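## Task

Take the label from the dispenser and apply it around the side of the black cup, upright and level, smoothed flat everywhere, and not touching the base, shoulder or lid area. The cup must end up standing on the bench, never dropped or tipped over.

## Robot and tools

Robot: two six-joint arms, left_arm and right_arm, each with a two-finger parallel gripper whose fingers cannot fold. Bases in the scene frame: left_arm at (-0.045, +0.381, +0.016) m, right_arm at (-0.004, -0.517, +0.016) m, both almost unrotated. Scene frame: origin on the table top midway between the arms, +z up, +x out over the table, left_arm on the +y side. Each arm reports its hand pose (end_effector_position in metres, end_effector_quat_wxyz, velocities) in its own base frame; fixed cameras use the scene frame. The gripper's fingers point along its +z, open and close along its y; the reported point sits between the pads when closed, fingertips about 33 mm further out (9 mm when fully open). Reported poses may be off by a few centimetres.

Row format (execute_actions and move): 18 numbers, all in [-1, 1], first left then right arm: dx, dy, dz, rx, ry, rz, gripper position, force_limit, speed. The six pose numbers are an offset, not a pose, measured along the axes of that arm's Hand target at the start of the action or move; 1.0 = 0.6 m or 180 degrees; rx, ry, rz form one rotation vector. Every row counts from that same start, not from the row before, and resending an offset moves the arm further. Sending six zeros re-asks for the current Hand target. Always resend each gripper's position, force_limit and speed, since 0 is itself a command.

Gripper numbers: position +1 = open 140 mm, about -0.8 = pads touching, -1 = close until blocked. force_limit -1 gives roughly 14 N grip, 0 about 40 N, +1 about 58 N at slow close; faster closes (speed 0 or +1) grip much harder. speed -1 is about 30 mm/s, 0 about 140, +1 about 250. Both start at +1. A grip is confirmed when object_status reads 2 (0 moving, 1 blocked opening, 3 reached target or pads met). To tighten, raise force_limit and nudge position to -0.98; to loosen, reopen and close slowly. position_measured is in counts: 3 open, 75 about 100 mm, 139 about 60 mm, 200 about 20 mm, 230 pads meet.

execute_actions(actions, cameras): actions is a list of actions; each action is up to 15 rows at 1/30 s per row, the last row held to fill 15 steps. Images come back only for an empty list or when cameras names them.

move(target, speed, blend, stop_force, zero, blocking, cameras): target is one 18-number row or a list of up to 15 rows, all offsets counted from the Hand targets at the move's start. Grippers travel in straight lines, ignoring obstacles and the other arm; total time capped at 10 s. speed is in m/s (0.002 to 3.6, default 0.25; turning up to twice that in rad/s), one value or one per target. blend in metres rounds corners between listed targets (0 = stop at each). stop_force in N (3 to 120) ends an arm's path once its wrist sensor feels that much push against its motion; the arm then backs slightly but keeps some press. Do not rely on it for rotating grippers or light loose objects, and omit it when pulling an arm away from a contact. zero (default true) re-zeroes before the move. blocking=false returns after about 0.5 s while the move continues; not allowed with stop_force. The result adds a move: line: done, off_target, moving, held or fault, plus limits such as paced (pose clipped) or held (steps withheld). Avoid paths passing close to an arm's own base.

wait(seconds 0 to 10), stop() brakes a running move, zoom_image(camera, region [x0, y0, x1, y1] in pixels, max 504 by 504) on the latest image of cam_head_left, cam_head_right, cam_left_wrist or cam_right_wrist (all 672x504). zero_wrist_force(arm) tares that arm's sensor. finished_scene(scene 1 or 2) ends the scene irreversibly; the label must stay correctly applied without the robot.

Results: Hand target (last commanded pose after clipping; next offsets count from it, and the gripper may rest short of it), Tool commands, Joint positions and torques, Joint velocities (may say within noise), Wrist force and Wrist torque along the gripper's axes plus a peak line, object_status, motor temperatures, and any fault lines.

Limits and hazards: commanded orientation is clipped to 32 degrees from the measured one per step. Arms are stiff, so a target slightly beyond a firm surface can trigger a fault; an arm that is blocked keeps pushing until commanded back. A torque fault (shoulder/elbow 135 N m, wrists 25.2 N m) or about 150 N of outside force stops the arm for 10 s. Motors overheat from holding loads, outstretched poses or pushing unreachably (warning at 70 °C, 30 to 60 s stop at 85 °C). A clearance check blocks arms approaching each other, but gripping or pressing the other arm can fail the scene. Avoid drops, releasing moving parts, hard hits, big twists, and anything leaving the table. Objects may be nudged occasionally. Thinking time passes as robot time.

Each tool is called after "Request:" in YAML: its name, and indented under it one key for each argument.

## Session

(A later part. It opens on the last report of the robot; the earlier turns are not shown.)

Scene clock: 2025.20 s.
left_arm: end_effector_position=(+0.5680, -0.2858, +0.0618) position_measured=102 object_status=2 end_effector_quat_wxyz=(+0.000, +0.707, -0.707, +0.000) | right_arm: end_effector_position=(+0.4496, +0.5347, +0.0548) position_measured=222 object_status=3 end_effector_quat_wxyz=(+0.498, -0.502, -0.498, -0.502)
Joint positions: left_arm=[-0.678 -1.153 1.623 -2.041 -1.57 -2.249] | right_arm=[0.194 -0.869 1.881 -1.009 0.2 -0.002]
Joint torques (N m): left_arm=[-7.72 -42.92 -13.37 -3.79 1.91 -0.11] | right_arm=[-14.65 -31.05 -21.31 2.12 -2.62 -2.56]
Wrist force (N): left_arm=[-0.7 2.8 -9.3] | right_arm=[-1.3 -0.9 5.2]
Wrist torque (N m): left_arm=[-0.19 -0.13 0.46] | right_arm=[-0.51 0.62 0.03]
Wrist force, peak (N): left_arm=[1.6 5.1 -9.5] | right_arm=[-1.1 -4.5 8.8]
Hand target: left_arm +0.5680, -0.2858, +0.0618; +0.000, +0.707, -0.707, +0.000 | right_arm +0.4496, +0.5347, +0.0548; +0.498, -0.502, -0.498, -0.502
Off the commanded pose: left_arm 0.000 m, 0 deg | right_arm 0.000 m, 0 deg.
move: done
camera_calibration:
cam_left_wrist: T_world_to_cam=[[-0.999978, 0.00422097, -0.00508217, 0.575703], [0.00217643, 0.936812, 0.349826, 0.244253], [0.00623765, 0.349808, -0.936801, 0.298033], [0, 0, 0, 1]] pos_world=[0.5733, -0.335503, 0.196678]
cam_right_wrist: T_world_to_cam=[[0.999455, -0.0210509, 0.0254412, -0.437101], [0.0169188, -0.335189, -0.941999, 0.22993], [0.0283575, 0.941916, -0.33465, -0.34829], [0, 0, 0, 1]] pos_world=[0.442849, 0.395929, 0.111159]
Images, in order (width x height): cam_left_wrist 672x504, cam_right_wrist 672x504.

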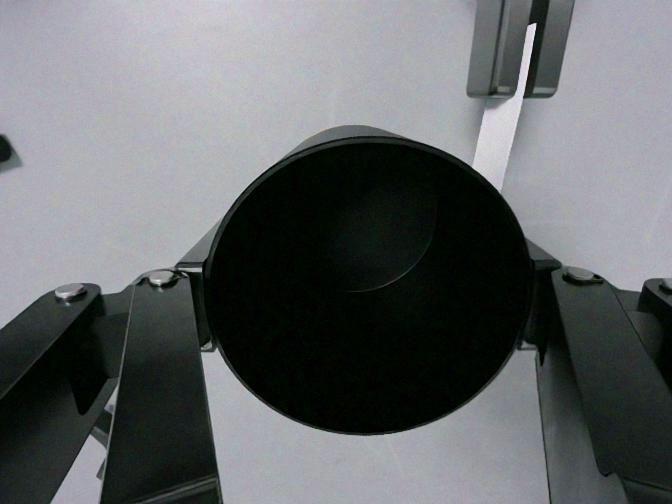

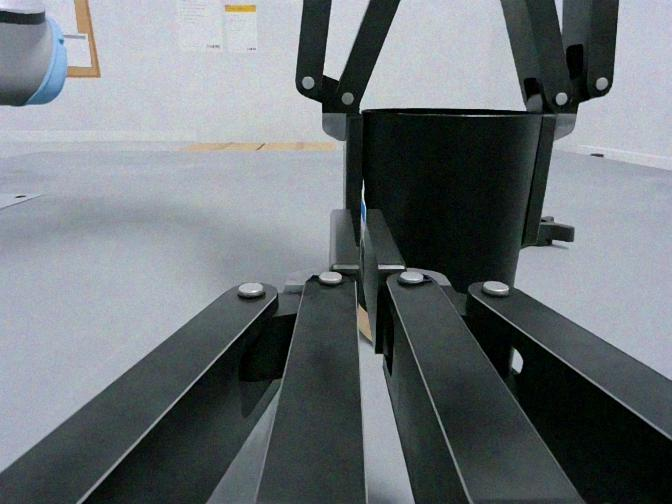

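Request:
move:
  target:
    - [0,0,0,0,0,0,-0.98,0,-1,0,0,0.01,0,0,0,-0.74,-1,-1]
    - [0,-0.0043,0,0,0,0.1111,-0.98,0,-1,0,0.0,0.0267,0,0,0,-0.74,-1,-1]
  speed: 0.04
  cameras: ["cam_left_wrist","cam_right_wrist"]

Request:
zoom_image:
  camera: "cam_left_wrist"
  region: [400, 30, 672, 302]

Request:
zoom_image:
  camera: "cam_right_wrist"
  region: [250, 90, 520, 360]

Scene clock: 2050.00 s.
left_arm: end_effector_position=(+0.5706, -0.2858, +0.0618) position_measured=102 object_status=2 end_effector_quat_wxyz=(+0.000, -0.574, +0.819, +0.000) | right_arm: end_effector_position=(+0.4497, +0.5507, +0.0548) position_measured=222 object_status=3 end_effector_quat_wxyz=(+0.498, -0.502, -0.498, -0.502)
Joint positions: left_arm=[-0.675 -1.148 1.616 -2.038 -1.57 -1.897] | right_arm=[0.226 -0.859 1.857 -0.996 0.232 -0.002]
Joint torques (N m): left_arm=[12.45 -31.27 -32.97 0.47 -1.23 1.72] | right_arm=[10.72 -31.56 -21.31 2.01 1.81 1.43]
Wrist force (N): left_arm=[2.8 -3.0 -3.8] | right_arm=[-1.2 -0.7 4.4]
Wrist torque (N m): left_arm=[0.18 -0.13 0.11] | right_arm=[-0.49 0.61 0.03]
Wrist force, peak (N): left_arm=[-3.1 2.3 -9.3] | right_arm=[-1.3 -1.0 5.6]
Hand target: left_arm +0.5706, -0.2858, +0.0618; +0.000, -0.574, +0.819, +0.000 | right_arm +0.4497, +0.5507, +0.0548; +0.498, -0.502, -0.498, -0.502
Off the commanded pose: left_arm 0.000 m, 0 deg | right_arm 0.000 m, 0 deg.
move: done
camera_calibration:
cam_left_wrist: T_world_to_cam=[[-0.938286, 0.345828, -0.00469595, 0.640738], [0.32246, 0.879634, 0.349661, 0.0452037], [0.125053, 0.326568, -0.936864, 0.223699], [0, 0, 0, 1]] pos_world=[0.558645, -0.334401, 0.196778]
cam_right_wrist: T_world_to_cam=[[0.999455, -0.021048, 0.0254431, -0.436965], [0.0169188, -0.335278, -0.941967, 0.235324], [0.028357, 0.941884, -0.334739, -0.363344], [0, 0, 0, 1]] pos_world=[0.443049, 0.411929, 0.11116]
Images, in order (width x height): cam_left_wrist 672x504, cam_right_wrist 672x504.

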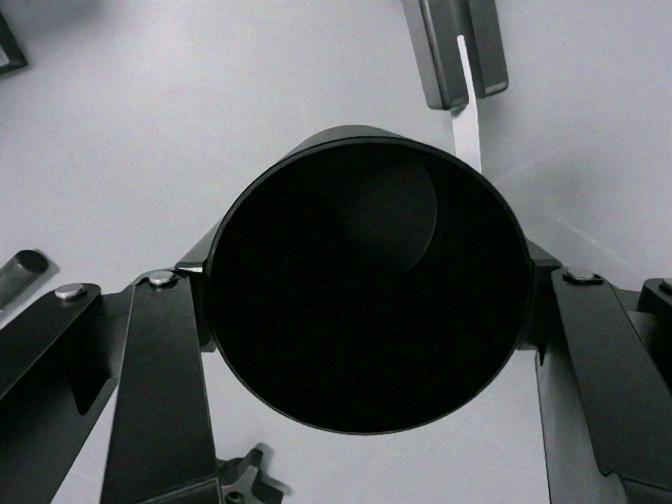

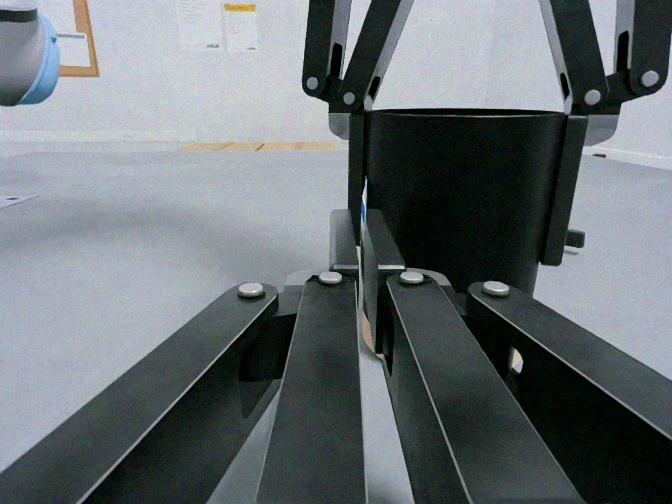

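Scaled by 1.853 from the camera's 672x504 image, which has a finer 960x720 frame.

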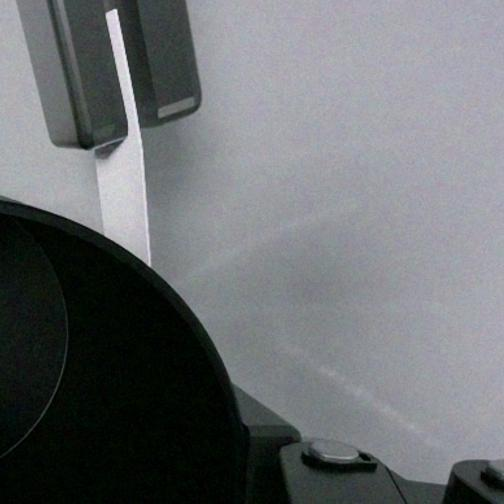

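Scaled by 1.867 from the camera's 672x504 image, which has a finer 960x720 frame.

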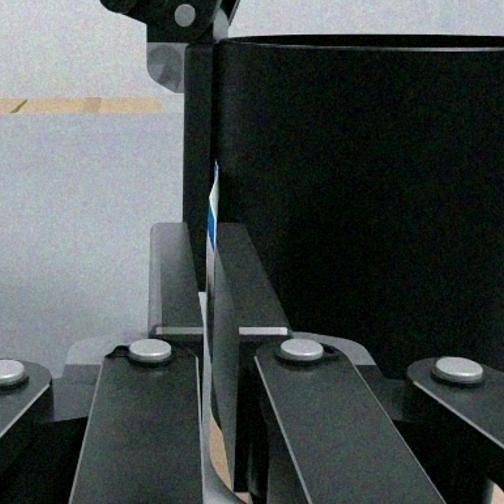

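Request:
move:
  target:
    - [0,0,0,0,0,0,0.45,0,-1,0,0,0.005,0,0,0,-0.74,-1,-1]
  speed: 0.02
  cameras: ["cam_left_wrist","cam_right_wrist"]

Request:
zoom_image:
  camera: "cam_left_wrist"
  region: [400, 30, 672, 302]

Request:
zoom_image:
  camera: "cam_right_wrist"
  region: [250, 90, 520, 360]

Scene clock: 2072.13 s.
left_arm: end_effector_position=(+0.5706, -0.2858, +0.0618) position_measured=72 object_status=0 end_effector_quat_wxyz=(+0.000, -0.574, +0.819, +0.000) | right_arm: end_effector_position=(+0.4497, +0.5537, +0.0548) position_measured=222 object_status=3 end_effector_quat_wxyz=(+0.498, -0.502, -0.498, -0.502)
Joint positions: left_arm=[-0.675 -1.148 1.616 -2.038 -1.57 -1.897] | right_arm=[0.232 -0.857 1.853 -0.993 0.238 -0.002]
Joint torques (N m): left_arm=[5.35 -42.61 -32.7 -4.02 -1.37 0.5] | right_arm=[11.94 -32.43 -22.07 1.89 2.08 1.99]
Wrist force (N): left_arm=[-1.2 -0.1 -1.0] | right_arm=[-1.4 -0.9 1.7]
Wrist torque (N m): left_arm=[0.02 -0.19 0.32] | right_arm=[-0.44 0.63 0.03]
Wrist force, peak (N): left_arm=[2.8 -3.1 -4.0] | right_arm=[-1.3 -0.6 4.6]
Hand target: left_arm +0.5706, -0.2858, +0.0618; +0.000, -0.574, +0.819, +0.000 | right_arm +0.4497, +0.5537, +0.0548; +0.498, -0.502, -0.498, -0.502
Off the commanded pose: left_arm 0.000 m, 0 deg | right_arm 0.000 m, 0 deg.
move: done
camera_calibration:
cam_left_wrist: T_world_to_cam=[[-0.938256, 0.345911, -0.0046636, 0.640708], [0.322548, 0.879602, 0.349661, 0.0450905], [0.125054, 0.326568, -0.936865, 0.223572], [0, 0, 0, 1]] pos_world=[0.558645, -0.334301, 0.196678]
cam_right_wrist: T_world_to_cam=[[0.999455, -0.021048, 0.0254431, -0.436902], [0.0169188, -0.335278, -0.941967, 0.236329], [0.028357, 0.941884, -0.334739, -0.366169], [0, 0, 0, 1]] pos_world=[0.443049, 0.414929, 0.11116]
Images, in order (width x height): cam_left_wrist 672x504, cam_right_wrist 672x504.

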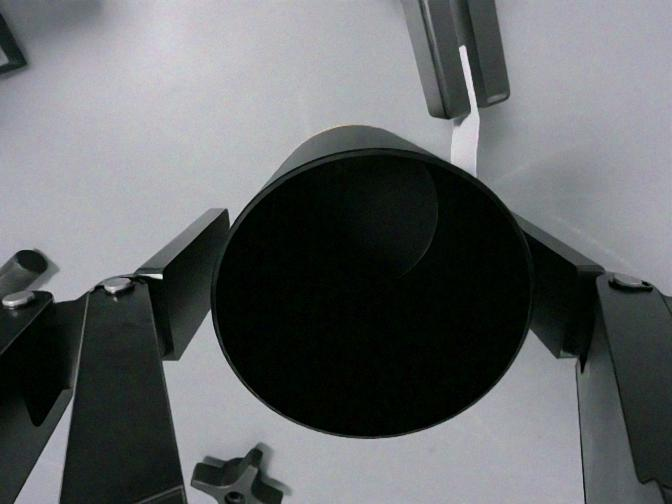

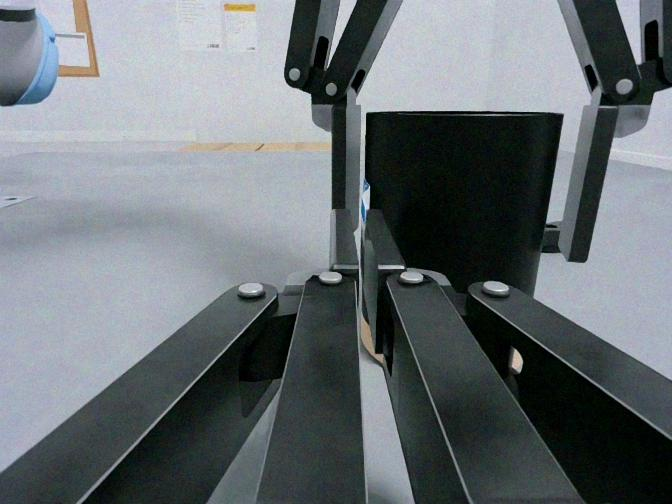

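Scaled by 1.853 from the camera's 672x504 image, which has a finer 960x720 frame.

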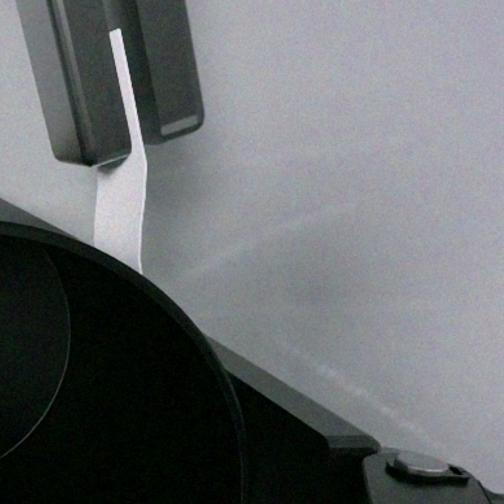

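Scaled by 1.867 from the camera's 672x504 image, which has a finer 960x720 frame.

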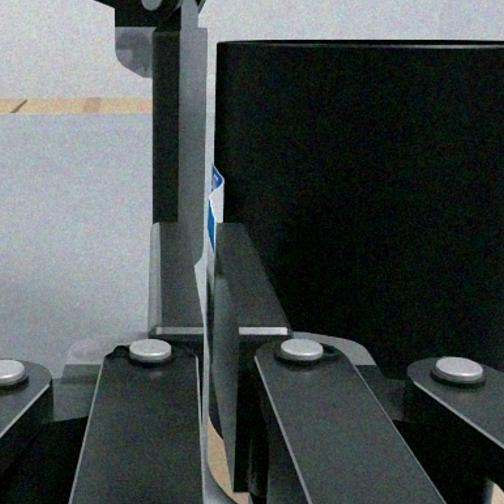

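Request:
move:
  target:
    - [0.01,0,0,0,0,-0.1111,0.45,0,-1,0,0,0,0,0,0,-0.74,-1,-1]
  speed: 0.05
  cameras: ["cam_left_wrist","cam_right_wrist"]

Request:
zoom_image:
  camera: "cam_left_wrist"
  region: [400, 30, 672, 302]

Request:
zoom_image:
  camera: "cam_right_wrist"
  region: [250, 90, 520, 360]

Scene clock: 2094.73 s.
left_arm: end_effector_position=(+0.5685, -0.2915, +0.0618) position_measured=72 object_status=3 end_effector_quat_wxyz=(+0.000, +0.707, -0.707, +0.000) | right_arm: end_effector_position=(+0.4497, +0.5537, +0.0548) position_measured=222 object_status=3 end_effector_quat_wxyz=(+0.498, -0.502, -0.498, -0.502)
Joint positions: left_arm=[-0.684 -1.146 1.613 -2.038 -1.57 -2.255] | right_arm=[0.232 -0.857 1.853 -0.993 0.238 -0.002]
Joint torques (N m): left_arm=[-11.42 -33.46 -35.91 -1.18 0.02 -0.99] | right_arm=[11.75 -31.75 -21.94 1.91 2.04 -1.58]
Wrist force (N): left_arm=[-1.4 0.1 -1.2] | right_arm=[-1.4 -0.9 1.8]
Wrist torque (N m): left_arm=[0.06 -0.16 0.49] | right_arm=[-0.45 0.63 0.04]
Wrist force, peak (N): left_arm=[-1.5 0.0 -1.3] | right_arm=[-1.7 -1.2 1.9]
Hand target: left_arm +0.5685, -0.2914, +0.0618; +0.000, +0.707, -0.707, +0.000 | right_arm +0.4497, +0.5537, +0.0548; +0.498, -0.502, -0.498, -0.502
Off the commanded pose: left_arm 0.000 m, 0 deg | right_arm 0.000 m, 0 deg.
move: done
camera_calibration:
cam_left_wrist: T_world_to_cam=[[-0.999978, 0.0043144, -0.00504799, 0.576252], [0.00227671, 0.936857, 0.349706, 0.249573], [0.00623802, 0.349687, -0.936846, 0.299991], [0, 0, 0, 1]] pos_world=[0.5738, -0.341203, 0.196677]
cam_right_wrist: T_world_to_cam=[[0.999455, -0.021048, 0.0254431, -0.436902], [0.0169188, -0.335278, -0.941967, 0.236329], [0.028357, 0.941884, -0.334739, -0.366169], [0, 0, 0, 1]] pos_world=[0.443049, 0.414929, 0.11116]
Images, in order (width x height): cam_left_wrist 672x504, cam_right_wrist 672x504.

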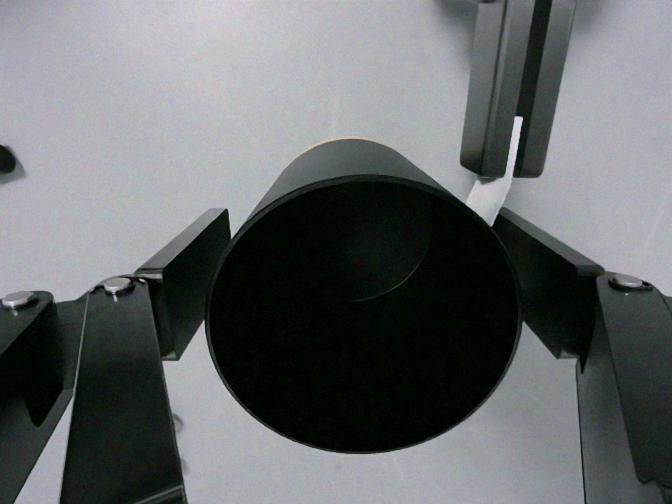

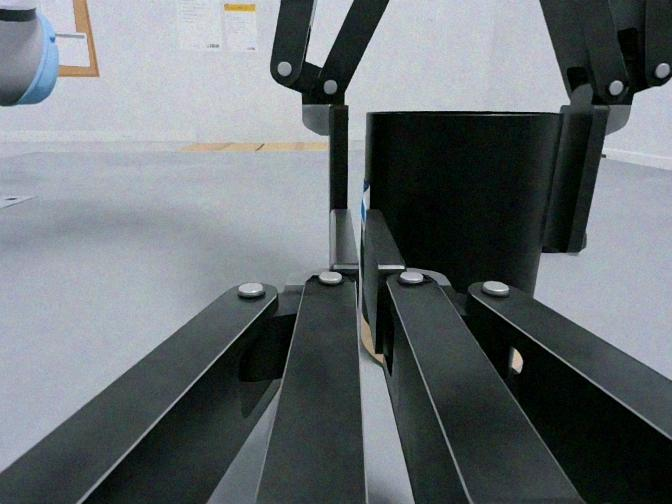

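Scaled by 1.853 from the camera's 672x504 image, which has a finer 960x720 frame.

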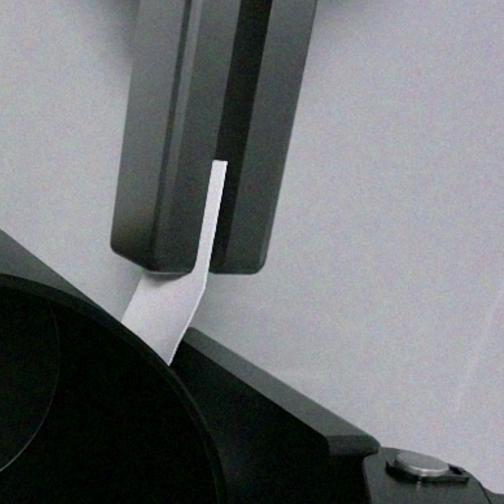

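Scaled by 1.867 from the camera's 672x504 image, which has a finer 960x720 frame.

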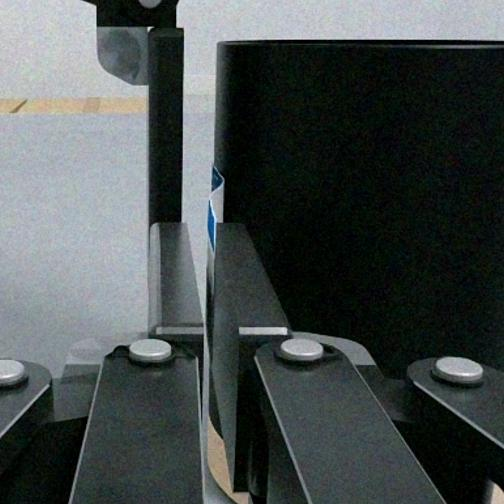

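Request:
move:
  target:
    - [0,0,0,0,0,0,-1,0,-1,0,0,0,0,0,0,-0.74,-1,-1]
  speed: 0.05
  cameras: ["cam_left_wrist","cam_right_wrist"]

Request:
zoom_image:
  camera: "cam_left_wrist"
  region: [400, 30, 672, 302]

Request:
zoom_image:
  camera: "cam_right_wrist"
  region: [250, 90, 520, 360]

Scene clock: 2102.27 s.
left_arm: end_effector_position=(+0.5685, -0.2914, +0.0618) position_measured=102 object_status=0 end_effector_quat_wxyz=(+0.000, +0.707, -0.707, +0.000) | right_arm: end_effector_position=(+0.4497, +0.5537, +0.0548) position_measured=222 object_status=3 end_effector_quat_wxyz=(+0.498, -0.502, -0.498, -0.502)
Joint positions: left_arm=[-0.684 -1.146 1.613 -2.038 -1.57 -2.255] | right_arm=[0.232 -0.857 1.853 -0.993 0.238 -0.002]
Joint torques (N m): left_arm=[-11.71 -33.93 -30.95 -1.19 -0.35 -1.1] | right_arm=[11.07 -31.79 -21.77 1.9 1.93 -1.3]
Wrist force (N): left_arm=[-1.8 -2.3 -6.9] | right_arm=[-1.4 -1.0 1.7]
Wrist torque (N m): left_arm=[0.07 -0.21 0.49] | right_arm=[-0.47 0.61 0.04]
Wrist force, peak (N): left_arm=[-1.8 -2.3 -6.9] | right_arm=[-1.6 -0.9 2.2]
Hand target: left_arm +0.5685, -0.2914, +0.0618; +0.000, +0.707, -0.707, +0.000 | right_arm +0.4497, +0.5537, +0.0548; +0.498, -0.502, -0.498, -0.502
Off the commanded pose: left_arm 0.000 m, 0 deg | right_arm 0.000 m, 0 deg.
move: done
camera_calibration:
cam_left_wrist: T_world_to_cam=[[-0.999978, 0.00422097, -0.00508217, 0.576228], [0.00217643, 0.936812, 0.349826, 0.249557], [0.00623765, 0.349808, -0.936801, 0.300118], [0, 0, 0, 1]] pos_world=[0.5738, -0.341203, 0.196778]
cam_right_wrist: T_world_to_cam=[[0.999455, -0.021048, 0.0254431, -0.436902], [0.0169188, -0.335278, -0.941967, 0.236329], [0.028357, 0.941884, -0.334739, -0.366169], [0, 0, 0, 1]] pos_world=[0.443049, 0.414929, 0.11116]
Images, in order (width x height): cam_left_wrist 672x504, cam_right_wrist 672x504.

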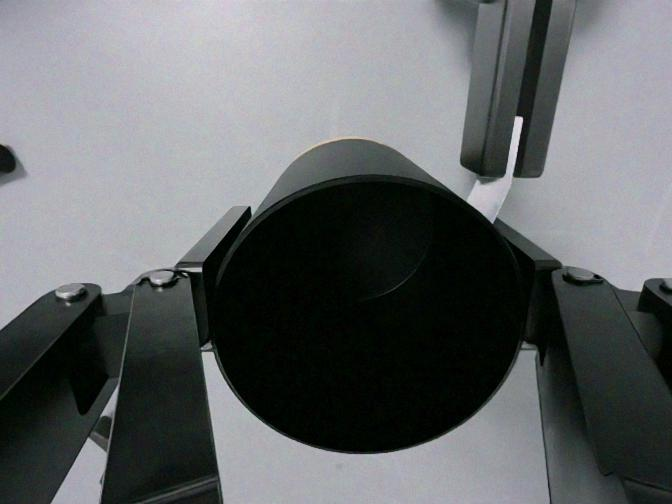

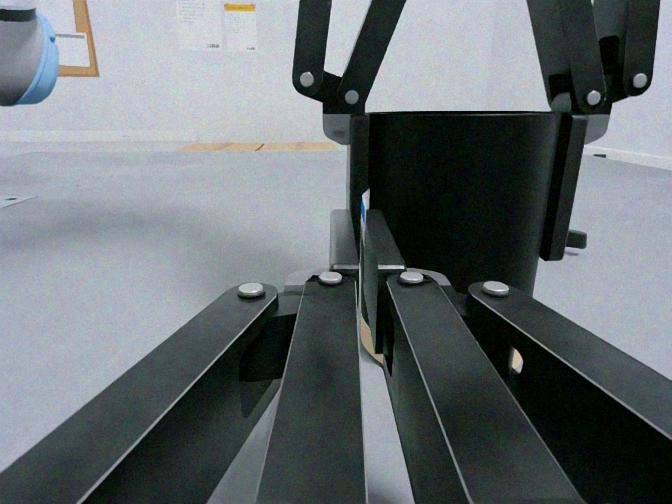

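Scaled by 1.853 from the camera's 672x504 image, which has a finer 960x720 frame.

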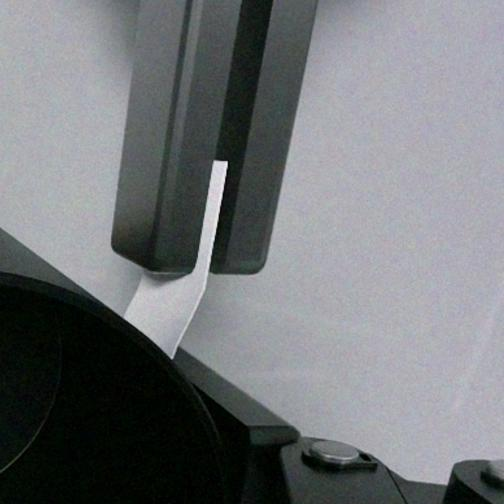

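Scaled by 1.867 from the camera's 672x504 image, which has a finer 960x720 frame.

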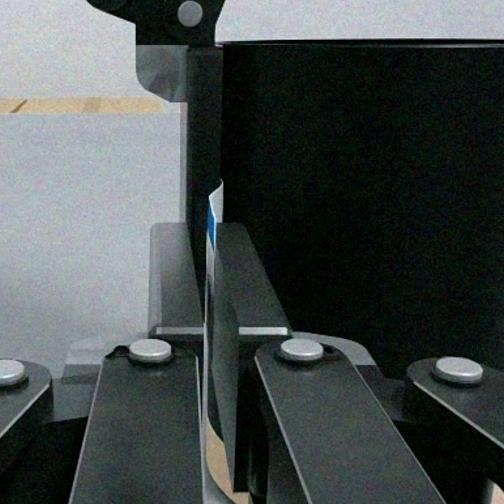

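Request:
move:
  target:
    - [0,0,0,0,0,0,-1,0,-1,0,0.0083,0.003,0,0,0,-0.74,-1,-1]
  speed: 0.03
  cameras: []

Request:
move:
  target:
    - [0,0,0,0,0,0,0.45,0,-1,0,0,0,0,0,0,-0.74,-1,-1]
    - [0,0,0,0,0,-0.0556,0.45,0,-1,0,0,0,0,0,0,-0.74,-1,-1]
    - [0,0,0,0,0,-0.0556,-1,0,-1,0,0,0,0,0,0,-0.74,-1,-1]
  speed: 0.06
  cameras: ["cam_left_wrist","cam_right_wrist"]

Request:
zoom_image:
  camera: "cam_left_wrist"
  region: [400, 30, 672, 302]

Request:
zoom_image:
  camera: "cam_right_wrist"
  region: [250, 90, 520, 360]

Scene clock: 2121.33 s.
left_arm: end_effector_position=(+0.5685, -0.2914, +0.0618) position_measured=102 object_status=2 end_effector_quat_wxyz=(+0.000, +0.707, -0.707, +0.000) | right_arm: end_effector_position=(+0.4547, +0.5554, +0.0548) position_measured=222 object_status=3 end_effector_quat_wxyz=(+0.498, -0.502, -0.498, -0.501)
Joint positions: left_arm=[-0.684 -1.146 1.613 -2.038 -1.57 -2.255] | right_arm=[0.233 -0.85 1.836 -0.984 0.239 -0.002]
Joint torques (N m): left_arm=[-10.53 -34.12 -7.31 -1.26 -1.88 -0.77] | right_arm=[12.26 -32.54 -22.3 1.88 1.94 -1.19]
Wrist force (N): left_arm=[-1.5 -2.3 -6.9] | right_arm=[-1.6 -1.1 1.4]
Wrist torque (N m): left_arm=[0.08 -0.26 0.50] | right_arm=[-0.47 0.68 0.01]
Wrist force, peak (N): left_arm=[-1.8 -2.2 -7.1] | right_arm=[-1.7 -1.2 1.9]
Hand target: left_arm +0.5685, -0.2914, +0.0618; +0.000, +0.707, -0.707, +0.000 | right_arm +0.4547, +0.5554, +0.0548; +0.498, -0.502, -0.498, -0.502
Off the commanded pose: left_arm 0.000 m, 0 deg | right_arm 0.000 m, 0 deg.
move: done
No camera images: "cameras" was empty.

Scene clock: 2125.27 s.
left_arm: end_effector_position=(+0.5685, -0.2914, +0.0618) position_measured=101 object_status=0 end_effector_quat_wxyz=(+0.000, +0.766, -0.643, +0.000) | right_arm: end_effector_position=(+0.4547, +0.5554, +0.0548) position_measured=222 object_status=3 end_effector_quat_wxyz=(+0.498, -0.502, -0.498, -0.502)
Joint positions: left_arm=[-0.684 -1.146 1.613 -2.038 -1.57 -2.43] | right_arm=[0.233 -0.85 1.836 -0.984 0.239 -0.002]
Joint torques (N m): left_arm=[2.82 -38.63 -27.3 -1.96 -0.97 -1.22] | right_arm=[11.75 -32.95 -21.66 1.9 1.83 -2.38]
Wrist force (N): left_arm=[-1.3 -4.5 -9.9] | right_arm=[-1.5 -1.1 1.6]
Wrist torque (N m): left_arm=[0.27 -0.29 0.53] | right_arm=[-0.47 0.64 0.03]
Wrist force, peak (N): left_arm=[-1.3 -4.7 -9.8] | right_arm=[-1.7 -0.9 1.9]
Hand target: left_arm +0.5685, -0.2914, +0.0618; +0.000, +0.766, -0.643, +0.000 | right_arm +0.4547, +0.5554, +0.0548; +0.498, -0.502, -0.498, -0.502
Off the commanded pose: left_arm 0.000 m, 0 deg | right_arm 0.000 m, 0 deg.
move: done
camera_calibration:
cam_left_wrist: T_world_to_cam=[[-0.985485, -0.169682, -0.00523164, 0.517362], [-0.160767, 0.922922, 0.349812, 0.338165], [-0.0545285, 0.345576, -0.936805, 0.333329], [0, 0, 0, 1]] pos_world=[0.582394, -0.339503, 0.196677]
cam_right_wrist: T_world_to_cam=[[0.999455, -0.021048, 0.0254431, -0.441862], [0.0169188, -0.335278, -0.941967, 0.236848], [0.028357, 0.941884, -0.334739, -0.368006], [0, 0, 0, 1]] pos_world=[0.448049, 0.416729, 0.11116]
Images, in order (width x height): cam_left_wrist 672x504, cam_right_wrist 672x504.

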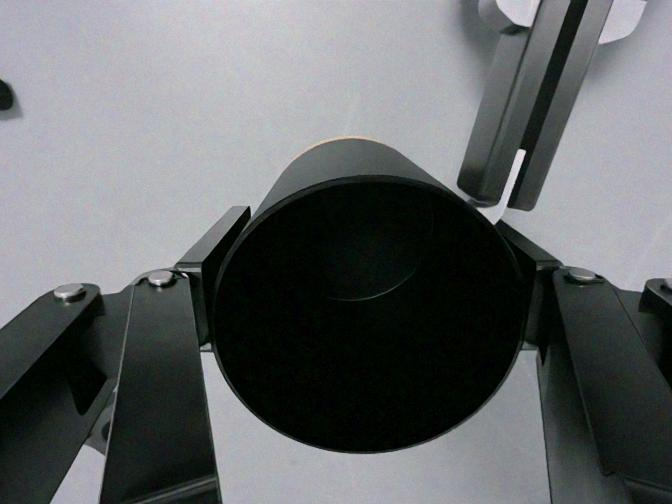

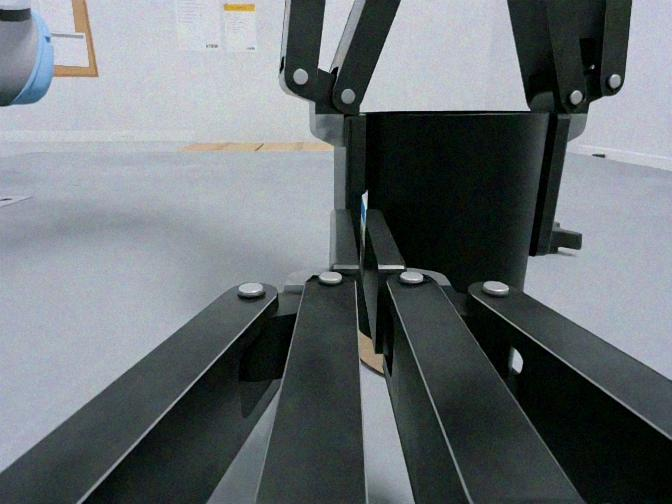

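Scaled by 1.853 from the camera's 672x504 image, which has a finer 960x720 frame.

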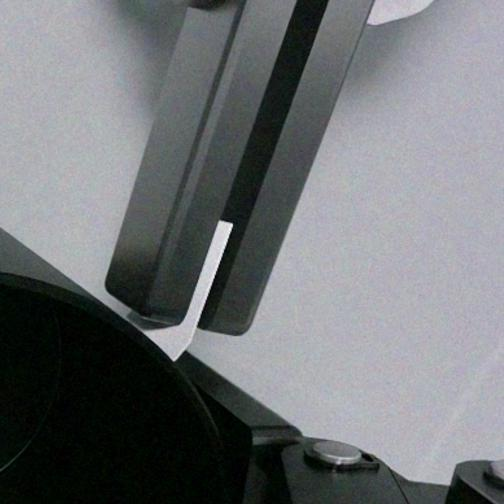

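Scaled by 1.867 from the camera's 672x504 image, which has a finer 960x720 frame.

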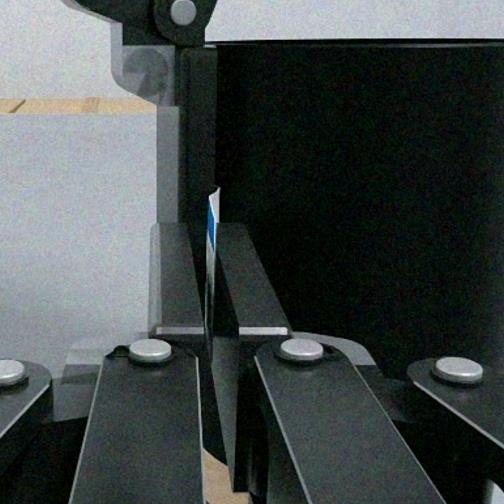

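Request:
move:
  target:
    - [0,0,0,0,0,0,-1,0,-1,0,-0.0083,0,0,0,0,-0.611,-1,-1]
    - [0,0,0,0,0,0,-1,0,-1,0,-0.0167,0,0,0,0,-0.482,-1,-1]
    - [0,0,0,0,0,0,-1,0,-1,0,-0.025,0,0,0,0,-0.354,-1,-1]
    - [0,0,0,0,0,0,-1,0,-1,0,-0.0333,0,0,0,0,-0.225,-1,-1]
    - [0,0,0,0,0,0,-1,0,-1,0,-0.0417,0,0,0,0,-0.097,-1,-1]
  speed: 0.03
  cameras: ["cam_left_wrist","cam_right_wrist"]

Request:
zoom_image:
  camera: "cam_left_wrist"
  region: [400, 30, 672, 302]

Request:
zoom_image:
  camera: "cam_right_wrist"
  region: [250, 90, 520, 360]

Scene clock: 2199.87 s.
left_arm: end_effector_position=(+0.5685, -0.2915, +0.0618) position_measured=101 object_status=2 end_effector_quat_wxyz=(+0.000, +0.766, -0.643, +0.000) | right_arm: end_effector_position=(+0.4297, +0.5556, +0.0548) position_measured=141 object_status=0 end_effector_quat_wxyz=(+0.498, -0.502, -0.498, -0.502)
Joint positions: left_arm=[-0.684 -1.146 1.613 -2.038 -1.57 -2.43] | right_arm=[0.245 -0.88 1.905 -1.023 0.252 -0.002]
Joint torques (N m): left_arm=[-3.86 -43.39 -5.07 -0.38 -1.7 -1] | right_arm=[8.3 -49.74 -1.61 -3.2 0.69 2.36]
Wrist force (N): left_arm=[1.4 -4.5 -8.9] | right_arm=[-1.7 -0.5 6.1]
Wrist torque (N m): left_arm=[0.34 -0.53 0.41] | right_arm=[-0.33 0.68 0.01]
Wrist force, peak (N): left_arm=[-1.2 -4.9 -9.9] | right_arm=[-1.3 3.5 7.8]
Hand target: left_arm +0.5685, -0.2914, +0.0618; +0.000, +0.766, -0.643, +0.000 | right_arm +0.4297, +0.5556, +0.0548; +0.498, -0.502, -0.498, -0.502
Off the commanded pose: left_arm 0.000 m, 0 deg | right_arm 0.000 m, 0 deg.
move: done
camera_calibration:
cam_left_wrist: T_world_to_cam=[[-0.985501, -0.169591, -0.00519761, 0.517395], [-0.16067, 0.922939, 0.349813, 0.338113], [-0.0545279, 0.345576, -0.936805, 0.333329], [0, 0, 0, 1]] pos_world=[0.582394, -0.339503, 0.196677]
cam_right_wrist: T_world_to_cam=[[0.999455, -0.021048, 0.0254431, -0.416773], [0.0169188, -0.335278, -0.941967, 0.237307], [0.028357, 0.941884, -0.334739, -0.367389], [0, 0, 0, 1]] pos_world=[0.422949, 0.416829, 0.11116]
Images, in order (width x height): cam_left_wrist 672x504, cam_right_wrist 672x504.

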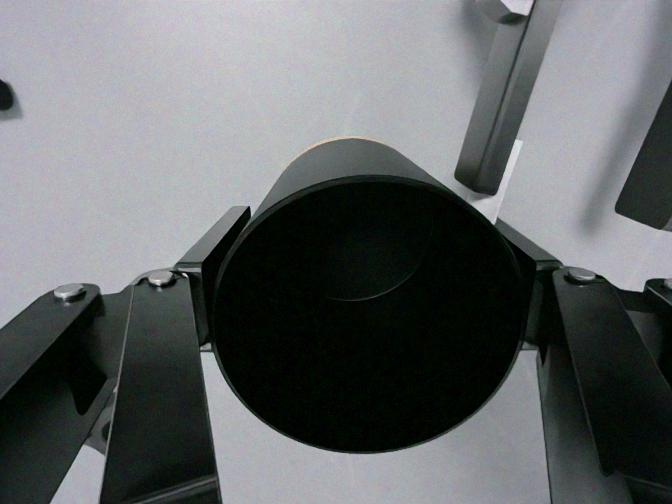

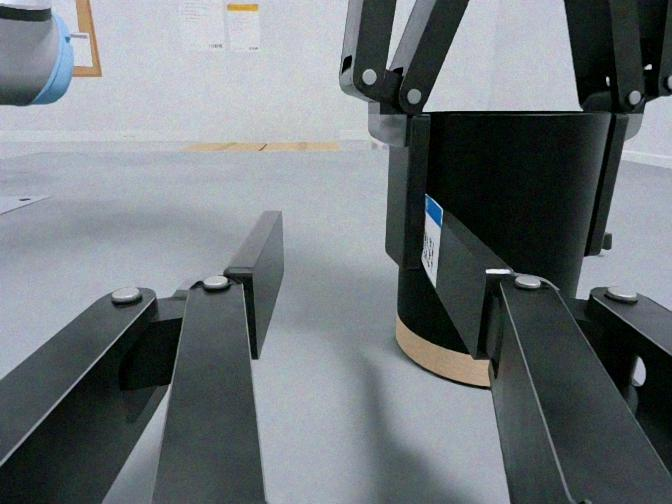

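Scaled by 1.853 from the camera's 672x504 image, which has a finer 960x720 frame.

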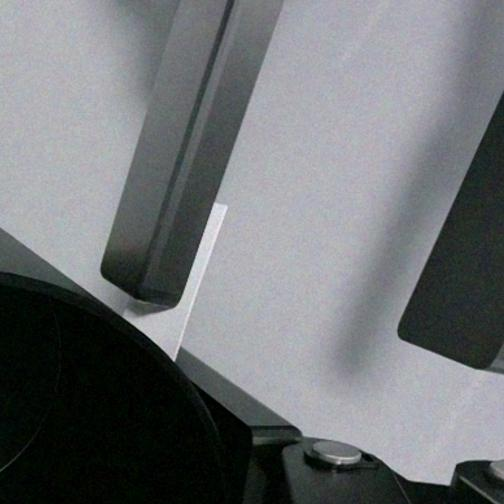

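Scaled by 1.867 from the camera's 672x504 image, which has a finer 960x720 frame.

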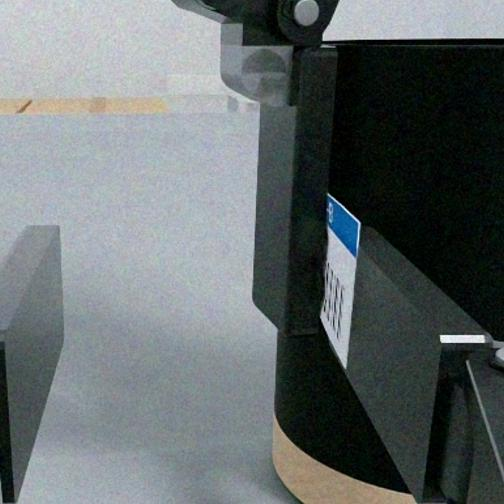

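Request:
execute_actions:
  actions: []

Scene clock: 2245.30 s.
left_arm: end_effector_position=(+0.5685, -0.2914, +0.0618) position_measured=101 object_status=2 end_effector_quat_wxyz=(+0.000, +0.766, -0.643, +0.000) | right_arm: end_effector_position=(+0.4297, +0.5556, +0.0548) position_measured=141 object_status=3 end_effector_quat_wxyz=(+0.498, -0.502, -0.498, -0.502)
Joint positions: left_arm=[-0.684 -1.146 1.613 -2.038 -1.57 -2.43] | right_arm=[0.245 -0.88 1.905 -1.023 0.252 -0.002]
Joint velocities: within noise
Joint torques (N m): left_arm=[0.84 -42.05 -4.62 0.64 0.68 -0.64] | right_arm=[-8.69 -49.36 -14.92 -3.2 1.36 2.28]
Motor temperatures (°C): left_arm=[31 30 32 37 36 38] | right_arm=[30 31 35 39 36 36]
Wrist force (N): left_arm=[1.2 -4.5 -8.8] | right_arm=[-1.5 -0.8 6.1]
Wrist torque (N m): left_arm=[0.33 -0.47 0.42] | right_arm=[-0.40 0.64 0.01]
Wrist force, peak (N): left_arm=[1.1 -4.7 -9.0] | right_arm=[-1.5 -0.7 6.5]
Hand target: left_arm +0.5685, -0.2914, +0.0618; +0.000, +0.766, -0.643, +0.000 | right_arm +0.4297, +0.5556, +0.0548; +0.498, -0.502, -0.498, -0.502
Tool commands: left_gripper/position=-1.0 left_gripper/force_limit=+0.0 left_gripper/speed=-1.0 right_gripper/position=-0.097 right_gripper/force_limit=-1.0 right_gripper/speed=-1.0
Off the commanded pose: left_arm 0.000 m, 0 deg | right_arm 0.000 m, 0 deg.
camera_calibration:
cam_left_wrist: T_world_to_cam=[[-0.985501, -0.169591, -0.00519761, 0.517395], [-0.16067, 0.922939, 0.349813, 0.338113], [-0.0545279, 0.345576, -0.936805, 0.333329], [0, 0, 0, 1]] pos_world=[0.582394, -0.339503, 0.196677]
cam_right_wrist: T_world_to_cam=[[0.999455, -0.021048, 0.0254431, -0.416773], [0.0169188, -0.335278, -0.941967, 0.237307], [0.028357, 0.941884, -0.334739, -0.367389], [0, 0, 0, 1]] pos_world=[0.422949, 0.416829, 0.11116]

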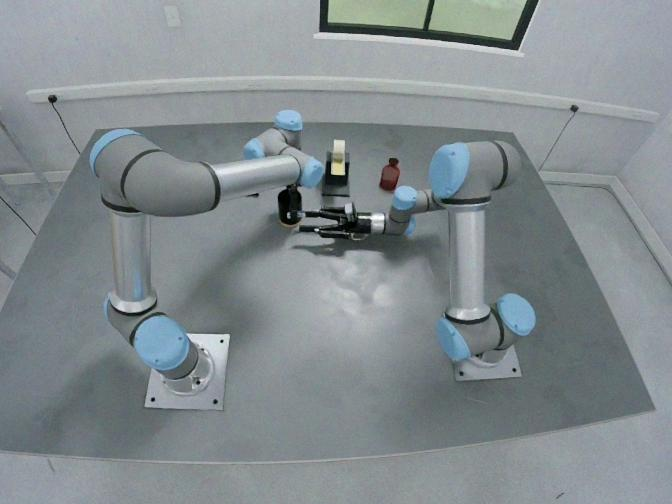

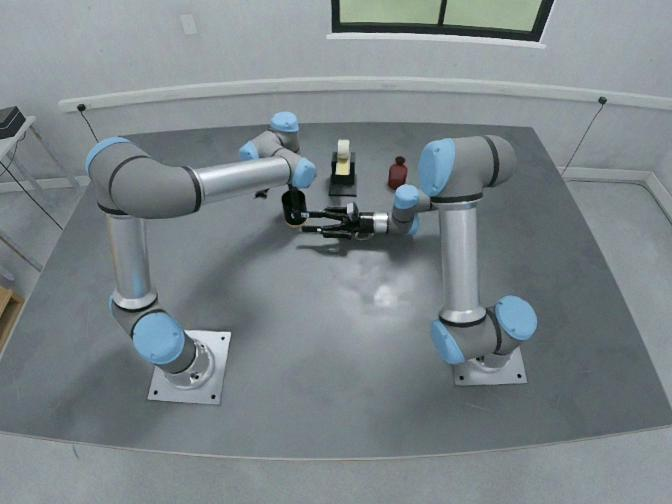

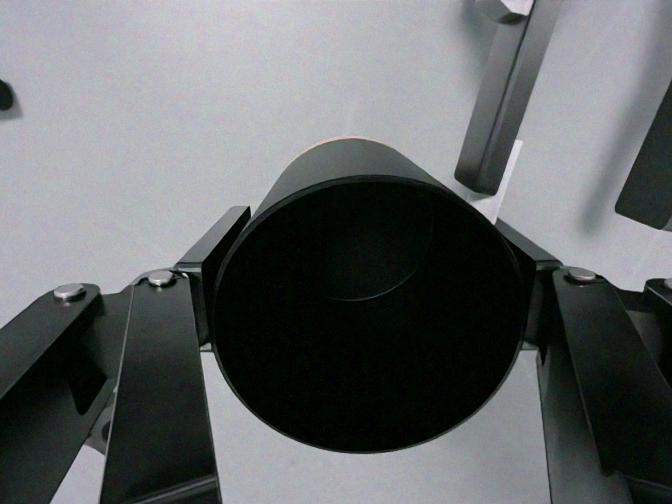

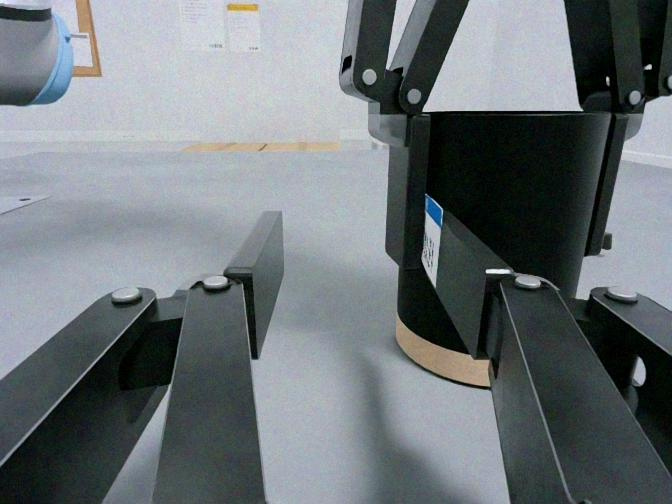

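Request:
move:
  target:
    - [0,0,0,0,0,0,-1,0,-1, 0,-0.0123,0.0135,-0.0833,0,0,-0.097,-1,-1]
    - [0,0,0,0,0,0,-1,0,-1, 0,-0.0205,0.0298,-0.1667,0,0,-0.097,-1,-1]
    - [0,0,0,0,0,0,-1,0,-1, 0,-0.024,0.0477,-0.25,0,0,-0.097,-1,-1]
  speed: 0.1
  blend: 0.003
  cameras: ["cam_left_wrist", "cam_right_wrist"]

Scene clock: 2337.53 s.
left_arm: end_effector_position=(+0.5685, -0.2914, +0.0618) position_measured=101 object_status=2 end_effector_quat_wxyz=(+0.000, +0.766, -0.643, +0.000) | right_arm: end_effector_position=(+0.4155, +0.5843, +0.0548) position_measured=141 object_status=3 end_effector_quat_wxyz=(-0.268, +0.654, +0.269, +0.654)
Joint positions: left_arm=[-0.684 -1.146 1.613 -2.038 -1.57 -2.43] | right_arm=[0.755 -0.978 2.144 -1.165 1.547 0]
Joint torques (N m): left_arm=[9.67 -38.85 -5.59 0.8 0.49 0.29] | right_arm=[9.32 -25.02 -18.04 0.81 3.54 2.22]
Wrist force (N): left_arm=[2.6 -3.7 -7.8] | right_arm=[-0.6 -4.7 6.7]
Wrist torque (N m): left_arm=[0.38 -0.55 0.36] | right_arm=[-0.16 0.68 -0.09]
Wrist force, peak (N): left_arm=[1.3 -4.4 -8.9] | right_arm=[-0.9 -4.9 7.0]
Hand target: left_arm +0.5685, -0.2914, +0.0618; +0.000, +0.766, -0.643, +0.000 | right_arm +0.4155, +0.5843, +0.0548; -0.268, +0.654, +0.269, +0.654
Off the commanded pose: left_arm 0.000 m, 0 deg | right_arm 0.000 m, 0 deg.
move: done
camera_calibration:
cam_left_wrist: T_world_to_cam=[[-0.985501, -0.169591, -0.00519761, 0.517395], [-0.16067, 0.922939, 0.349813, 0.338113], [-0.0545279, 0.345576, -0.936805, 0.333329], [0, 0, 0, 1]] pos_world=[0.582394, -0.339503, 0.196677]
cam_right_wrist: T_world_to_cam=[[0.691862, -0.721568, 0.0257971, 0.135095], [-0.224739, -0.249166, -0.942024, 0.297215], [0.686162, 0.645953, -0.334553, -0.494506], [0, 0, 0, 1]] pos_world=[0.31264, 0.490964, 0.11106]
Images, in order (width x height): cam_left_wrist 672x504, cam_right_wrist 672x504.

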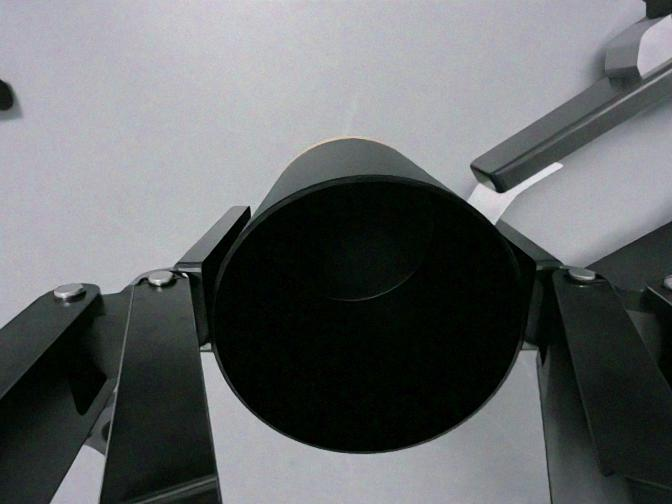

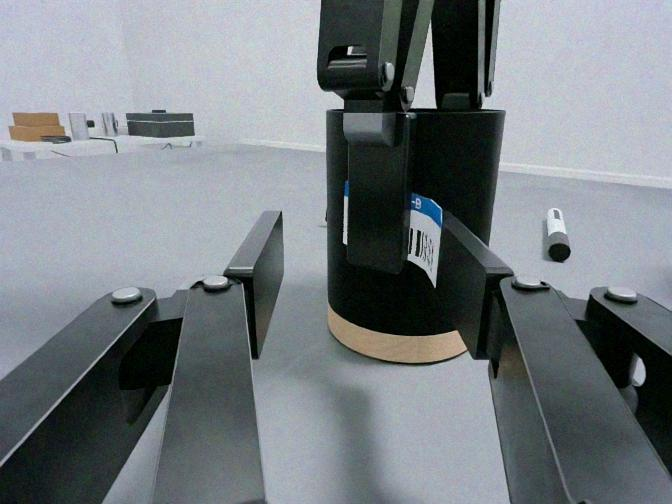

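Request:
move:
  target:
    - [0,0,0,0,0,0,-1,0,-1, 0,-0.012,0.0137,-0.0833,0,0,-0.097,-1,-1]
    - [0,0,0,0,0,0,-1,0,-1, 0,-0.02,0.0299,-0.1667,0,0,-0.097,-1,-1]
    - [0,0,0,0,0,0,-1,0,-1, 0,-0.0235,0.0454,-0.2389,0,0,-0.097,-1,-1]
  speed: 0.1
  blend: 0.003
  cameras: ["cam_left_wrist", "cam_right_wrist"]

Scene clock: 2353.13 s.
left_arm: end_effector_position=(+0.5685, -0.2914, +0.0618) position_measured=101 object_status=2 end_effector_quat_wxyz=(+0.000, +0.766, -0.643, +0.000) | right_arm: end_effector_position=(+0.4250, +0.6135, +0.0547) position_measured=141 object_status=3 end_effector_quat_wxyz=(-0.010, +0.707, +0.010, +0.707)
Joint positions: left_arm=[-0.684 -1.146 1.613 -2.038 -1.57 -2.43] | right_arm=[1.166 -0.695 1.491 -0.796 2.709 -0.001]
Joint torques (N m): left_arm=[9.2 -36.02 -6.02 -2.25 -0.34 1.18] | right_arm=[11.47 -40.68 -24.93 1.55 2.57 2.41]
Wrist force (N): left_arm=[-1.0 -4.2 -9.1] | right_arm=[-1.3 -2.2 2.8]
Wrist torque (N m): left_arm=[0.35 -0.40 0.52] | right_arm=[-0.42 0.72 -0.07]
Wrist force, peak (N): left_arm=[-1.1 -4.4 -9.2] | right_arm=[-0.9 -5.1 6.7]
Hand target: left_arm +0.5685, -0.2914, +0.0618; +0.000, +0.766, -0.643, +0.000 | right_arm +0.4250, +0.6135, +0.0547; -0.010, +0.707, +0.010, +0.707
Off the commanded pose: left_arm 0.000 m, 0 deg | right_arm 0.000 m, 0 deg.
move: done
camera_calibration:
cam_left_wrist: T_world_to_cam=[[-0.985501, -0.169591, -0.00519761, 0.517395], [-0.16067, 0.922939, 0.349813, 0.338113], [-0.0545279, 0.345576, -0.936805, 0.333329], [0, 0, 0, 1]] pos_world=[0.582394, -0.339503, 0.196677]
cam_right_wrist: T_world_to_cam=[[0.0139386, -0.999564, 0.0260283, 0.608221], [-0.333877, -0.0291894, -0.942164, 0.218103], [0.942513, 0.00444223, -0.334139, -0.235231], [0, 0, 0, 1]] pos_world=[0.28605, 0.615368, 0.111059]
Images, in order (width x height): cam_left_wrist 672x504, cam_right_wrist 672x504.

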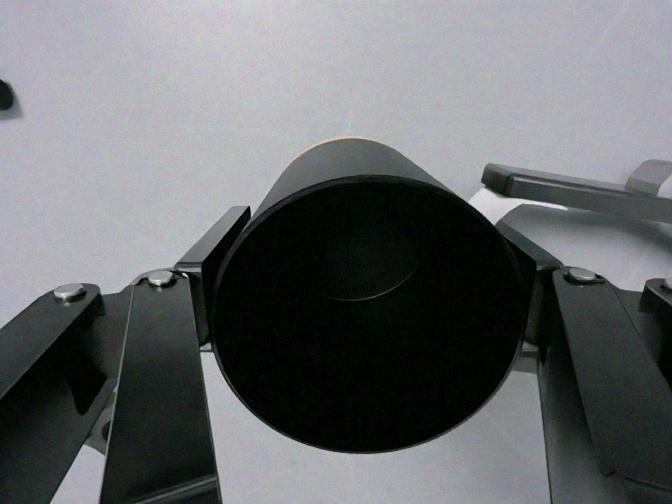

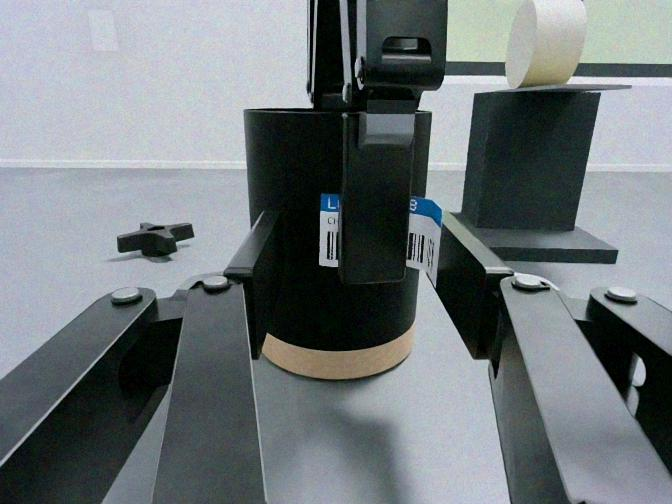

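Request:
move:
  target: [0,0,0,0,0,0,-1,0,-1, 0,0,0,0,0,0,0.1,-1,-1]
  speed: 0.05
  cameras: ["cam_left_wrist", "cam_right_wrist"]

Scene clock: 2360.33 s.
left_arm: end_effector_position=(+0.5685, -0.2914, +0.0618) position_measured=101 object_status=2 end_effector_quat_wxyz=(+0.000, +0.766, -0.643, +0.000) | right_arm: end_effector_position=(+0.4250, +0.6135, +0.0547) position_measured=117 object_status=0 end_effector_quat_wxyz=(-0.010, +0.707, +0.010, +0.707)
Joint positions: left_arm=[-0.684 -1.146 1.613 -2.038 -1.57 -2.43] | right_arm=[1.166 -0.695 1.491 -0.796 2.709 -0.001]
Joint torques (N m): left_arm=[8.27 -34.6 -6.19 -2.23 -1.08 1.29] | right_arm=[11.69 -40.85 -22.6 0.8 0.73 2.46]
Wrist force (N): left_arm=[-1.2 -4.2 -8.7] | right_arm=[-1.6 -0.9 1.7]
Wrist torque (N m): left_arm=[0.27 -0.29 0.52] | right_arm=[-0.45 0.72 -0.06]
Wrist force, peak (N): left_arm=[-1.1 -4.4 -9.3] | right_arm=[-1.0 -5.0 6.7]
Hand target: left_arm +0.5685, -0.2914, +0.0618; +0.000, +0.766, -0.643, +0.000 | right_arm +0.4250, +0.6135, +0.0547; -0.010, +0.707, +0.010, +0.707
Off the commanded pose: left_arm 0.000 m, 0 deg | right_arm 0.000 m, 0 deg.
move: done
camera_calibration:
cam_left_wrist: T_world_to_cam=[[-0.985501, -0.169591, -0.00519761, 0.517395], [-0.16067, 0.922939, 0.349813, 0.338113], [-0.0545279, 0.345576, -0.936805, 0.333329], [0, 0, 0, 1]] pos_world=[0.582394, -0.339503, 0.196677]
cam_right_wrist: T_world_to_cam=[[0.0137166, -0.999568, 0.0259975, 0.608292], [-0.333886, -0.0290863, -0.942165, 0.218042], [0.942514, 0.00424308, -0.33414, -0.235108], [0, 0, 0, 1]] pos_world=[0.28605, 0.615369, 0.111058]
Images, in order (width x height): cam_left_wrist 672x504, cam_right_wrist 672x504.

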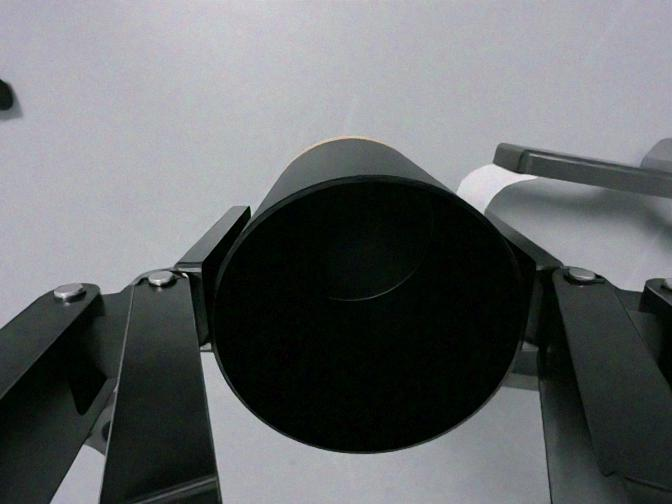

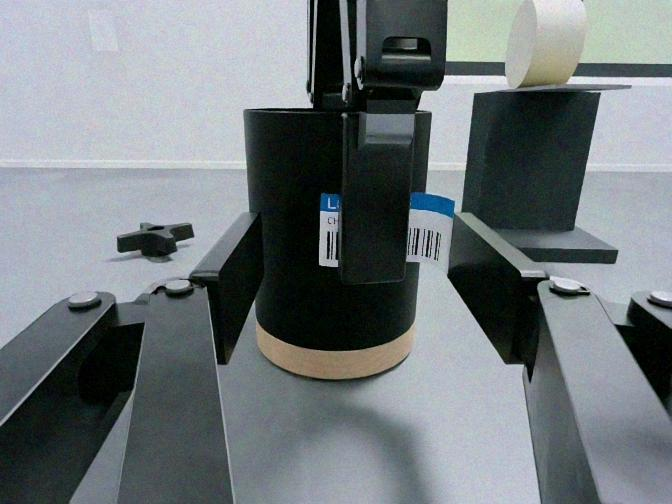

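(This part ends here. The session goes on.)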